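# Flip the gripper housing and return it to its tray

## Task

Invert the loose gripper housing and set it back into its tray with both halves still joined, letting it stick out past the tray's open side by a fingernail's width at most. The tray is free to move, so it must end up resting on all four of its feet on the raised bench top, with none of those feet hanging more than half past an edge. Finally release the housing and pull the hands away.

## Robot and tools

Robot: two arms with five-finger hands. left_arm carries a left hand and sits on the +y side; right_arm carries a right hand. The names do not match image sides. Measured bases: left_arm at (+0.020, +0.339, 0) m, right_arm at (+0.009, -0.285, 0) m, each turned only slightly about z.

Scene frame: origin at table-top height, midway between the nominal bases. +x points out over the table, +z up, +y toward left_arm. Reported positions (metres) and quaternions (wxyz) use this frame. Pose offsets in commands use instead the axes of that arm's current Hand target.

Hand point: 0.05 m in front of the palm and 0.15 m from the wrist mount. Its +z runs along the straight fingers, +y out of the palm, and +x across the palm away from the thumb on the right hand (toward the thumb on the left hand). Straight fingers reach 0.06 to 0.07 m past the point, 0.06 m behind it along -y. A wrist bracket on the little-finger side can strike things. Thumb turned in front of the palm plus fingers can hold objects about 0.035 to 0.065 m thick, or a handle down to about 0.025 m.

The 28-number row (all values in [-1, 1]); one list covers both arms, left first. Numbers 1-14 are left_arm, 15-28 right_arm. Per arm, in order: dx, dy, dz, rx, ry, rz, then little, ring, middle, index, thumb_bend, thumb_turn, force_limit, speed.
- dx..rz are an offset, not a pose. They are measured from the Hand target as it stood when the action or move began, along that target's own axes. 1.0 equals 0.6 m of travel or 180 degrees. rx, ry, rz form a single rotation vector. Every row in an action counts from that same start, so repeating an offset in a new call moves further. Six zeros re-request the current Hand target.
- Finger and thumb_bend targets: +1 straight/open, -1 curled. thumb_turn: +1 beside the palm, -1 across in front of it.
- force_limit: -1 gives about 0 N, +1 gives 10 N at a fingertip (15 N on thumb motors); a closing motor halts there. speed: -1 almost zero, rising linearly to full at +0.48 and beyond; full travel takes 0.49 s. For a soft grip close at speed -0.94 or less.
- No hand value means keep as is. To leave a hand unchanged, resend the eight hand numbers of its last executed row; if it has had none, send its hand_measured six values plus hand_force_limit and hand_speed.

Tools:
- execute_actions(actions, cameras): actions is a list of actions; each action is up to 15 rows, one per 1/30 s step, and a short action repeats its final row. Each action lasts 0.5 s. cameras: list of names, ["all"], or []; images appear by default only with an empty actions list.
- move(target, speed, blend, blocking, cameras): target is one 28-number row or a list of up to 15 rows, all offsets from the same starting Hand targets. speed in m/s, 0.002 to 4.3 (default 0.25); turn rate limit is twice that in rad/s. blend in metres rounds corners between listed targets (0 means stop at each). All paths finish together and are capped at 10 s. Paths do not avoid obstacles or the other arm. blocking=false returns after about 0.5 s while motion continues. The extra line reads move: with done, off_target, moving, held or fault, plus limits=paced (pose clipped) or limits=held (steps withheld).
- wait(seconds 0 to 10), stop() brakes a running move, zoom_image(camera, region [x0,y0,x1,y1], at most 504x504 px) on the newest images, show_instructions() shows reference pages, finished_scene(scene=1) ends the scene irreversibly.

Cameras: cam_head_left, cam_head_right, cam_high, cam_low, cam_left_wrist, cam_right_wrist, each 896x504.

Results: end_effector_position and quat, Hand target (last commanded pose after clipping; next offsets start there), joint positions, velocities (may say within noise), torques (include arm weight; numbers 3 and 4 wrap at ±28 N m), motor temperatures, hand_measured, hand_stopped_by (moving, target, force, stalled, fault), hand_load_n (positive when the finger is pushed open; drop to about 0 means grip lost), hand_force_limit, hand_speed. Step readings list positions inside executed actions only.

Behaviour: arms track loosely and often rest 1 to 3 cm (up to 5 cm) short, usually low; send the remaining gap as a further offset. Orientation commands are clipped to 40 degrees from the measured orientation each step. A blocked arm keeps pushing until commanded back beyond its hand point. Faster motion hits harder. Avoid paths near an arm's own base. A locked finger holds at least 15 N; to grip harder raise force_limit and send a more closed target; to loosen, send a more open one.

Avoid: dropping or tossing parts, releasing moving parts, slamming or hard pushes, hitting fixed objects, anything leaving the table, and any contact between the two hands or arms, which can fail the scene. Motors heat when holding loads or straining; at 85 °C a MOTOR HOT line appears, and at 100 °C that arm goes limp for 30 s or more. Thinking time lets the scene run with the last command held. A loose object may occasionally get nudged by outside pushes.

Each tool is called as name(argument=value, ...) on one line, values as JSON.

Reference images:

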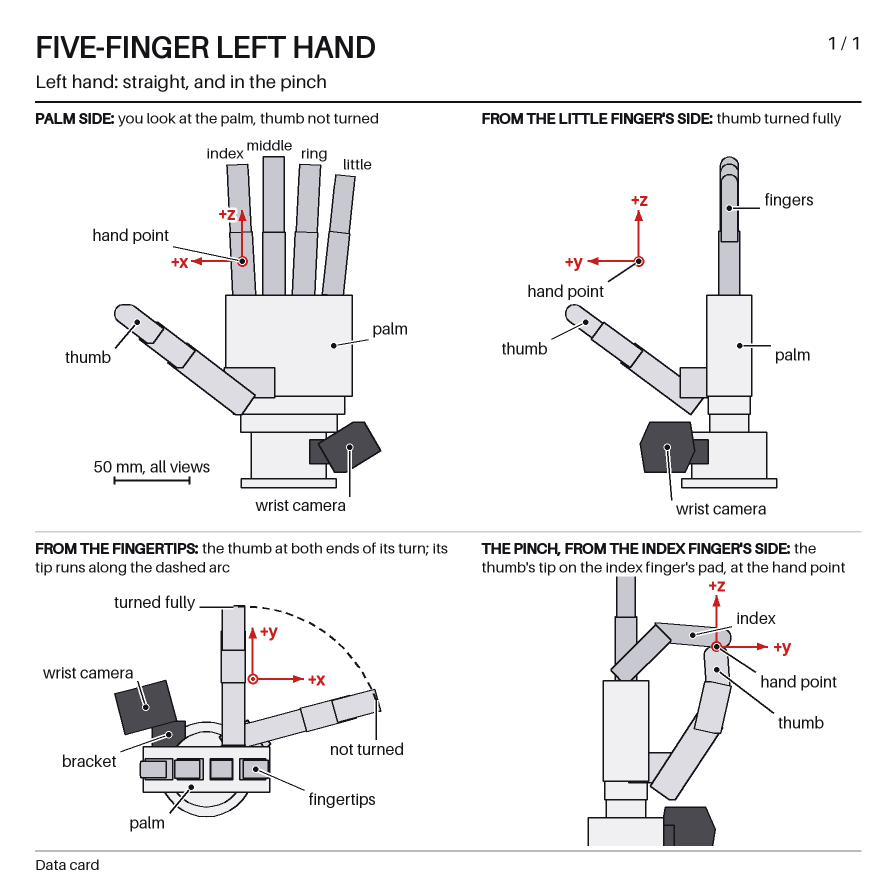

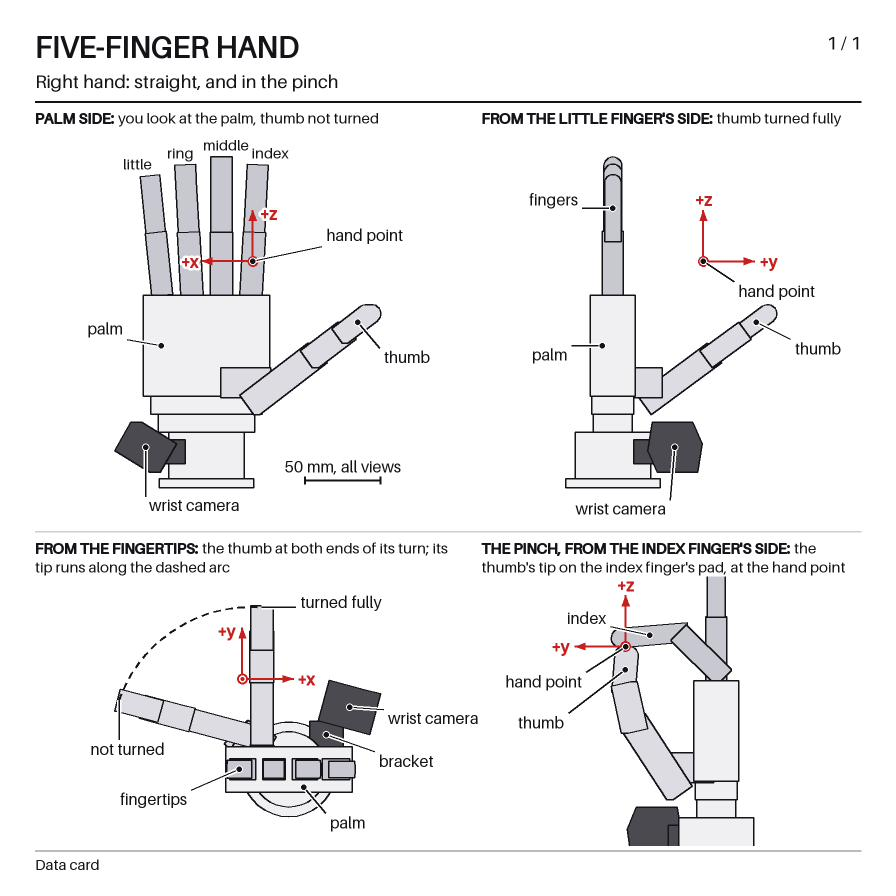

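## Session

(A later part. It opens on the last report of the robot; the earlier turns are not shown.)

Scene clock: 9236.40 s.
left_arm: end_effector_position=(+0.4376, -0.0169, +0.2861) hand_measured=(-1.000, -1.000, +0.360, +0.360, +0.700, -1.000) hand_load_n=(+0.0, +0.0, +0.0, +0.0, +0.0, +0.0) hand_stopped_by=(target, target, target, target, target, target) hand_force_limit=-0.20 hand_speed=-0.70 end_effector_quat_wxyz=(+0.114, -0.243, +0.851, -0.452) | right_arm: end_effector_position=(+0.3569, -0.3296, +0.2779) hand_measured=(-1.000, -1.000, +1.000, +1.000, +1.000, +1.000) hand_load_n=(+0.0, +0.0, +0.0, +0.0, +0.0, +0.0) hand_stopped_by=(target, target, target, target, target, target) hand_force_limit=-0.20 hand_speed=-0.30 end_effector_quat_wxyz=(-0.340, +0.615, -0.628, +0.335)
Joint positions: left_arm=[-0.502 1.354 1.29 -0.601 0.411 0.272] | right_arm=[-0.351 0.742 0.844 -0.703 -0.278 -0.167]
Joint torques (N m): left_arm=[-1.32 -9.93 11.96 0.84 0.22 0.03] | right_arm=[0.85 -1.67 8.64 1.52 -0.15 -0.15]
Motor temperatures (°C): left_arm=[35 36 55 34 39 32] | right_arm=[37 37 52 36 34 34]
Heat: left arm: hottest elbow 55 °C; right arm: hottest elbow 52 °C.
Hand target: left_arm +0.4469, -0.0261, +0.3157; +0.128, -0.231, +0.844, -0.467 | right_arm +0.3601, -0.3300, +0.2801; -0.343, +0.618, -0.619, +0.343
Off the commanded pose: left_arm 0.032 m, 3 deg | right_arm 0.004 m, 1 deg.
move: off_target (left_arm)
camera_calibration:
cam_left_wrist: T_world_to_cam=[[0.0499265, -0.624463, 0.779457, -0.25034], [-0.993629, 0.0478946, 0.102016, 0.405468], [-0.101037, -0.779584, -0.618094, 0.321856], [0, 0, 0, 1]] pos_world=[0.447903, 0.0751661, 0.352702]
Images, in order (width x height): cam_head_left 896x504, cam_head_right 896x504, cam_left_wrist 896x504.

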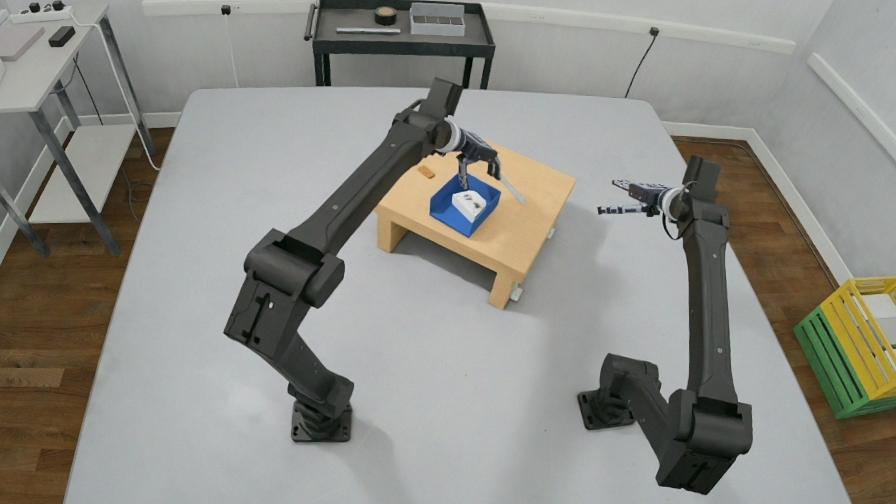

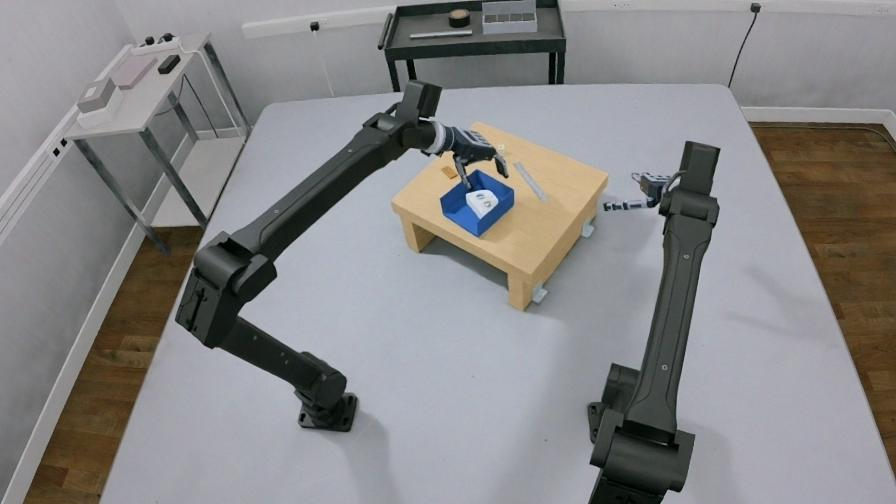

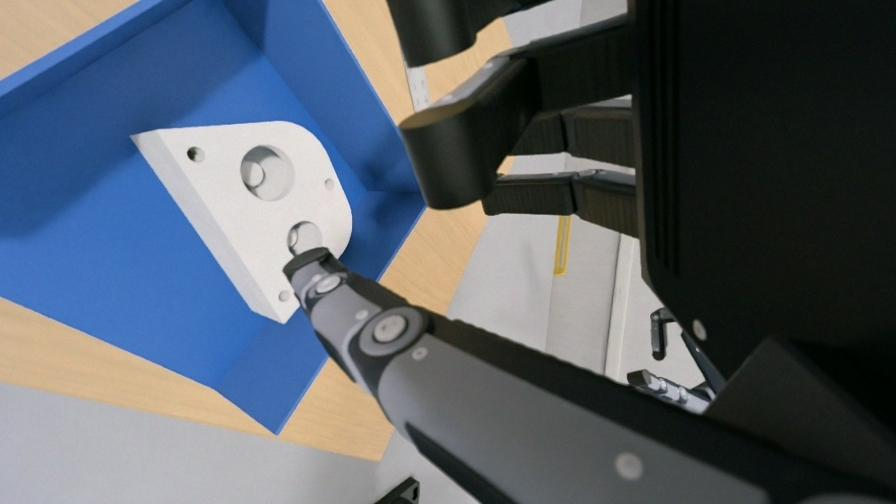

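zoom_image(camera="cam_head_left", region=[410, 155, 520, 250])

zoom_image(camera="cam_head_right", region=[425, 155, 535, 250])

Scaled by 4.582 from the camera's 896x504 image, which has a finer 1280x720 frame.

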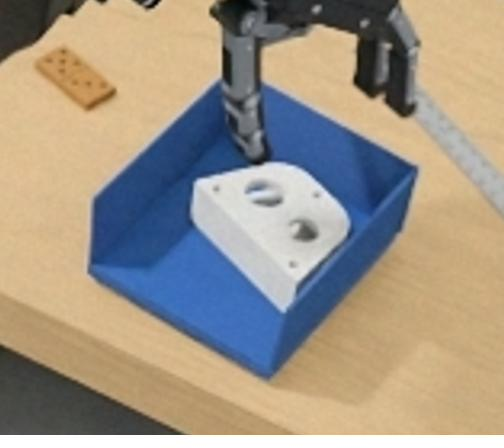

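Scaled by 4.582 from the camera's 896x504 image, which has a finer 1280x720 frame.

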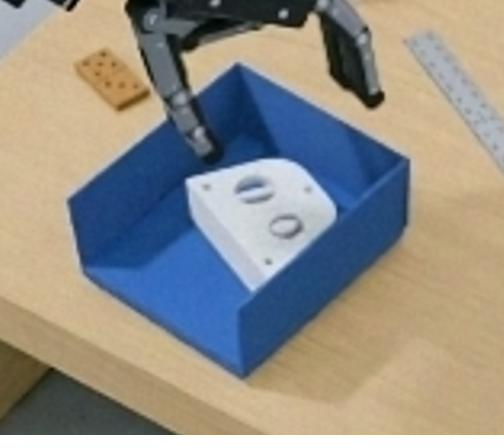

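zoom_image(camera="cam_head_right", region=[425, 205, 505, 265])

zoom_image(camera="cam_head_left", region=[415, 205, 495, 265])

Scaled by 6.300 from the camera's 896x504 image, which has a finer 1280x720 frame.

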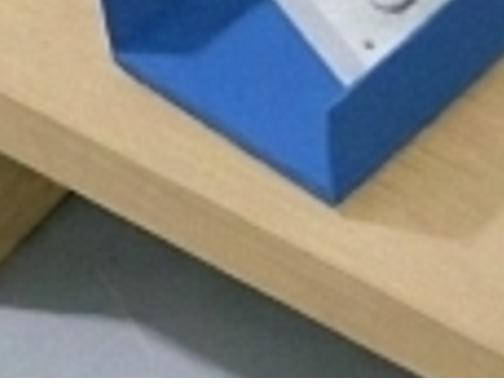

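Scaled by 6.300 from the camera's 896x504 image, which has a finer 1280x720 frame.

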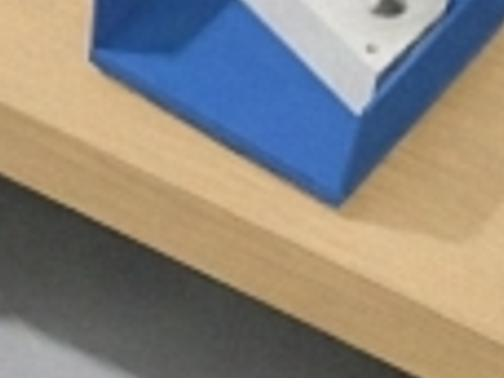

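move(target=[[0.0022,-0.0917,-0.1185,0,0,0,-1,-1,0.36,0.36,0.7,-1,-0.2,-0.7,0,0,0,0,0,0,-1,-1,1,1,1,1,-0.2,-0.3],[-0.293,0.3958,-0.521,0,-0.2803,-0.1752,-1,-1,0.36,0.36,0.7,-1,-0.2,-0.7,0,0,0,0,0,0,-1,-1,1,1,1,1,-0.2,-0.3]], speed=0.2, blend=0.03, cameras=["all"])

zoom_image(camera="cam_head_left", region=[420, 160, 510, 245])

zoom_image(camera="cam_head_right", region=[430, 160, 520, 245])

zoom_image(camera="cam_high", region=[390, 150, 470, 215])

zoom_image(camera="cam_low", region=[470, 180, 580, 250])

Scene clock: 9289.77 s.
left_arm: end_effector_position=(+0.3978, +0.4007, +0.2777) hand_measured=(-1.000, -1.000, +0.360, +0.360, +0.700, -1.000) hand_load_n=(+0.0, +0.5, +0.0, +0.0, +0.0, +0.0) hand_stopped_by=(target, target, target, target, target, target) hand_force_limit=-0.20 hand_speed=-0.70 end_effector_quat_wxyz=(-0.339, +0.621, -0.622, +0.336) | right_arm: end_effector_position=(+0.3569, -0.3296, +0.2779) hand_measured=(-1.000, -1.000, +1.000, +1.000, +1.000, +1.000) hand_load_n=(+0.0, +0.0, +0.0, +0.0, +0.0, +0.0) hand_stopped_by=(target, target, target, target, target, target) hand_force_limit=-0.20 hand_speed=-0.30 end_effector_quat_wxyz=(-0.340, +0.615, -0.628, +0.335)
Joint positions: left_arm=[0.396 0.846 0.891 -0.65 0.296 0.204] | right_arm=[-0.351 0.742 0.844 -0.703 -0.278 -0.167]
Joint torques (N m): left_arm=[-0.97 -3.49 7.49 1.81 0.3 -0.12] | right_arm=[0.85 -1.73 8.64 1.54 -0.15 -0.15]
Motor temperatures (°C): left_arm=[35 36 57 34 38 32] | right_arm=[37 37 52 36 34 34]
Heat: left arm: hottest elbow 57 °C; right arm: hottest elbow 52 °C.
Hand target: left_arm +0.3990, +0.4000, +0.2802; -0.344, +0.619, -0.618, +0.342 | right_arm +0.3601, -0.3300, +0.2801; -0.343, +0.618, -0.619, +0.343
Off the commanded pose: left_arm 0.003 m, 1 deg | right_arm 0.004 m, 1 deg.
move: done
camera_calibration:
cam_left_wrist: T_world_to_cam=[[0.540072, -0.303307, 0.785065, -0.306334], [-0.556742, -0.828293, 0.0629929, 0.534853], [0.631158, -0.4711, -0.616202, 0.222674], [0, 0, 0, 1]] pos_world=[0.322675, 0.455003, 0.344012]
cam_right_wrist: T_world_to_cam=[[-0.516976, -0.299289, -0.801974, 0.304313], [-0.56129, 0.825881, 0.0536135, 0.461866], [0.646289, 0.477857, -0.594948, 0.206673], [0, 0, 0, 1]] pos_world=[0.282993, -0.389129, 0.342249]

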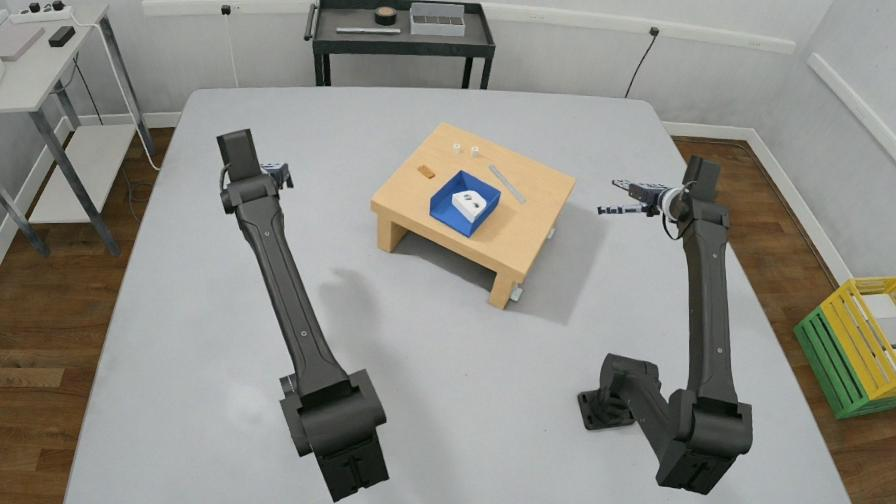

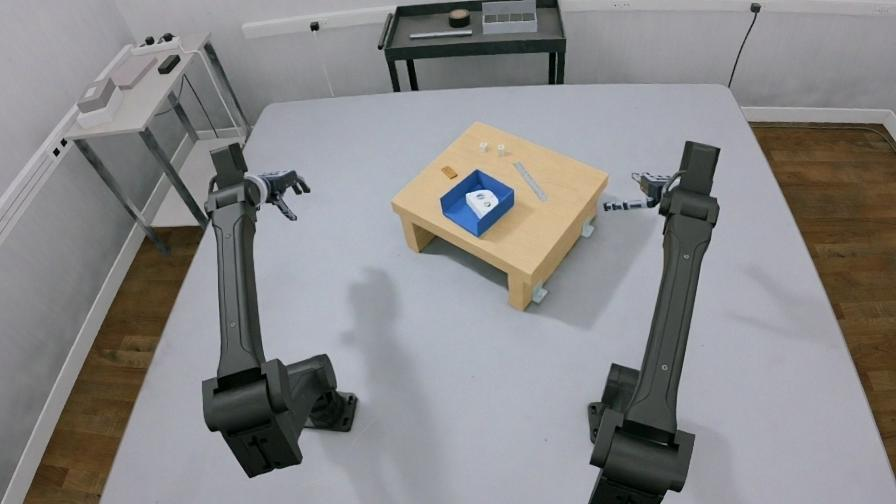

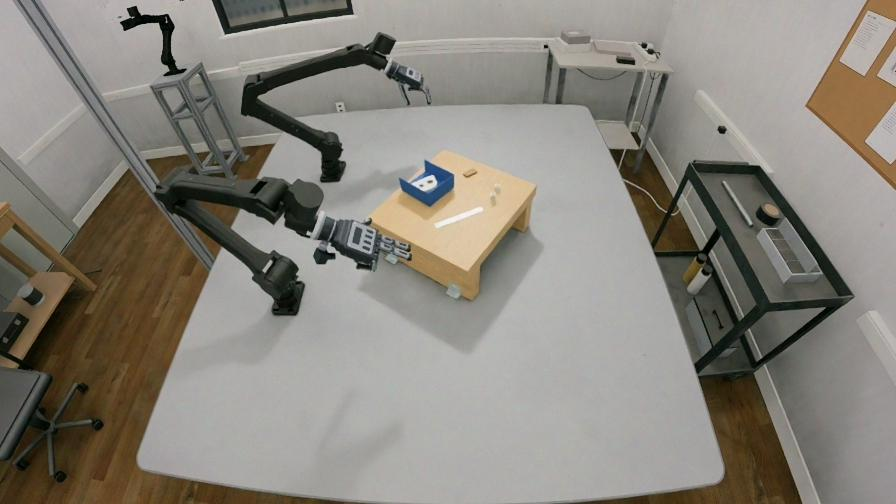

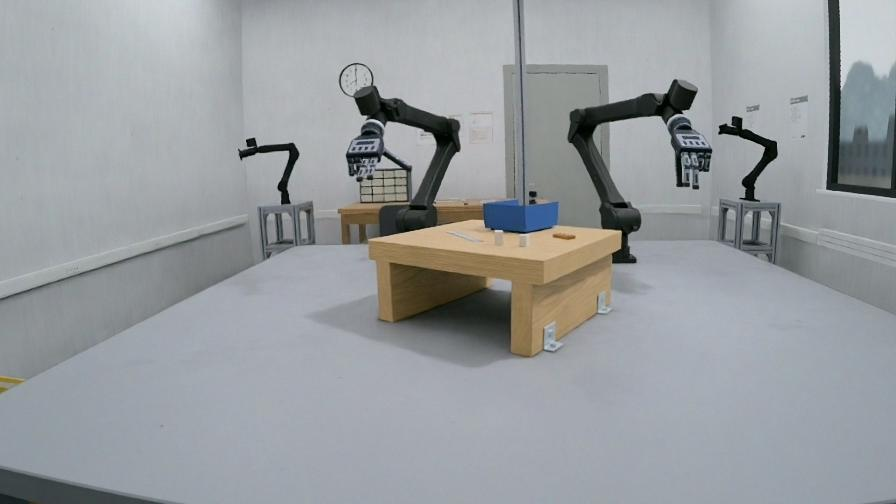

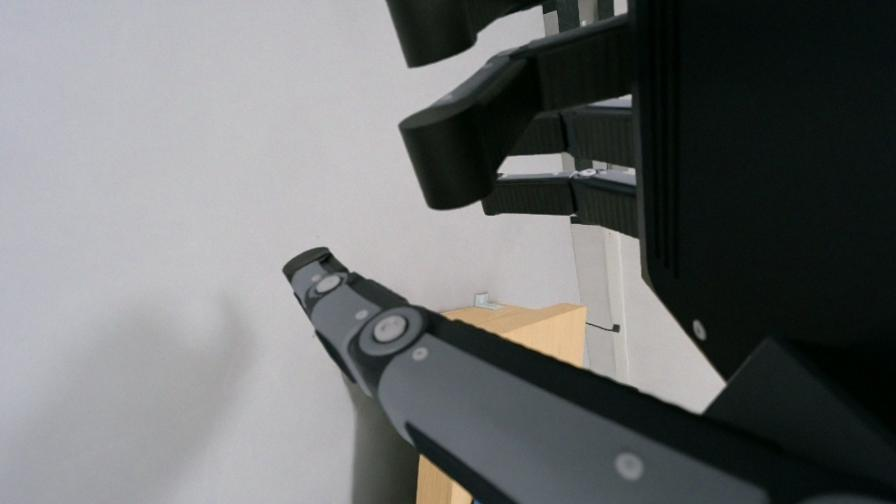

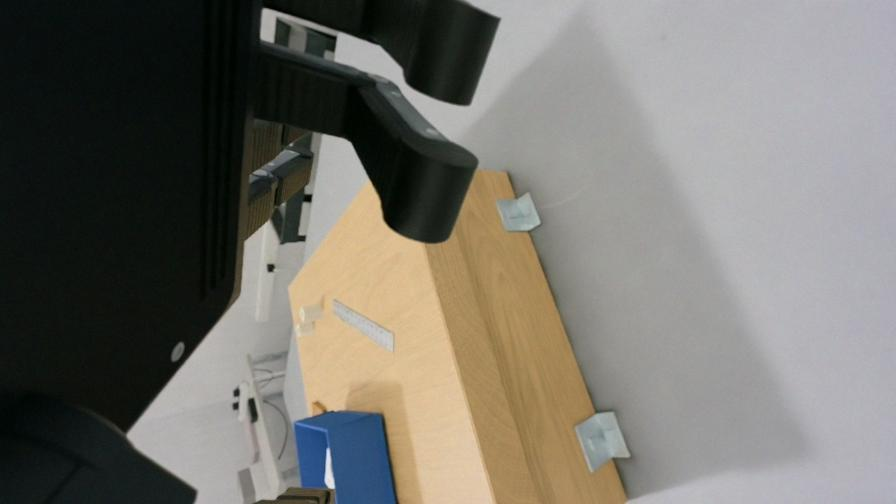

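Scaled by 5.600 from the camera's 896x504 image, which has a finer 1280x720 frame.

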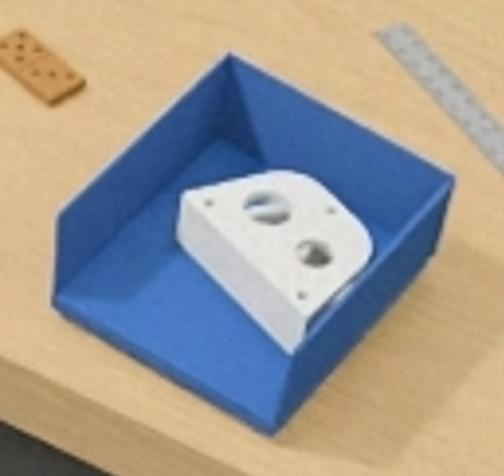

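Scaled by 5.600 from the camera's 896x504 image, which has a finer 1280x720 frame.

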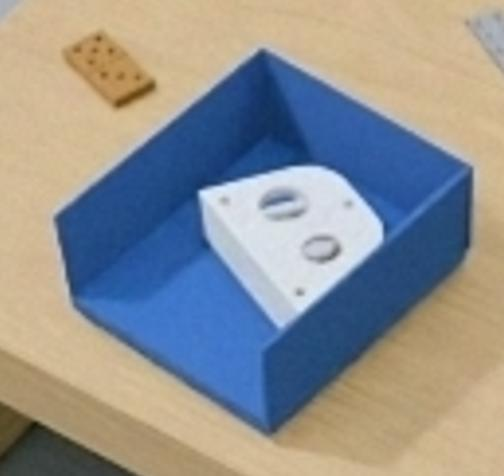

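Scaled by 6.300 from the camera's 896x504 image, which has a finer 1280x720 frame.

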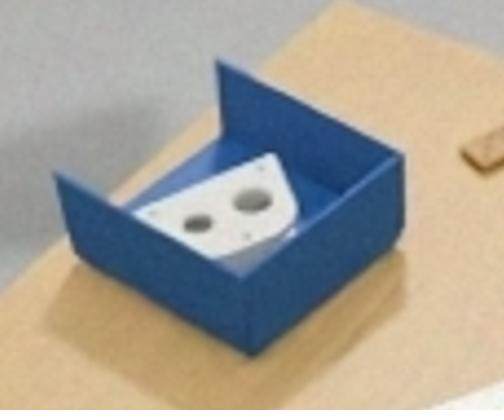

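Scaled by 4.582 from the camera's 896x504 image, which has a finer 1280x720 frame.

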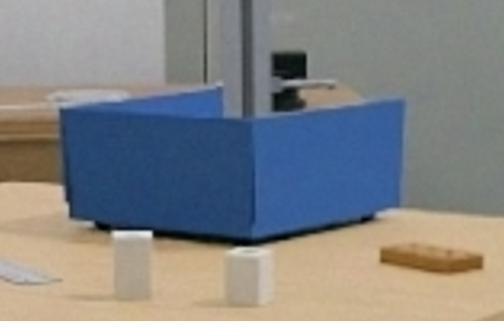

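zoom_image(camera="cam_head_left", region=[448, 185, 492, 227])

zoom_image(camera="cam_head_right", region=[460, 185, 504, 227])

Scaled by 11.455 from the camera's 896x504 image, which has a finer 1280x720 frame.

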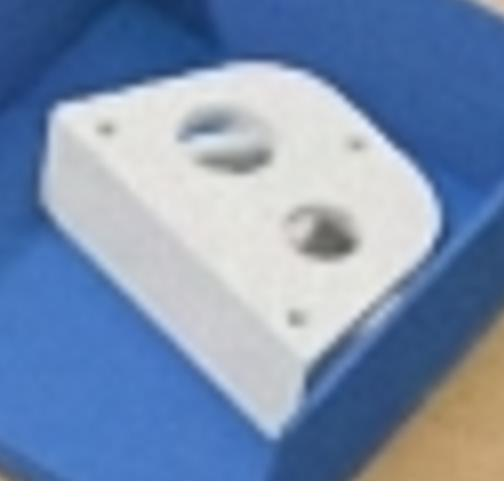

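Scaled by 11.455 from the camera's 896x504 image, which has a finer 1280x720 frame.

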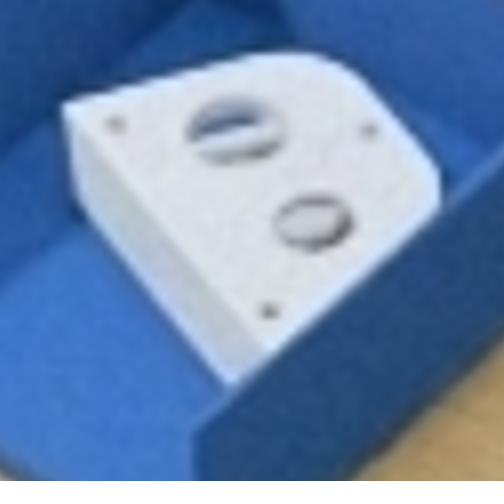

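finished_scene()

The scene is finished: the task was done.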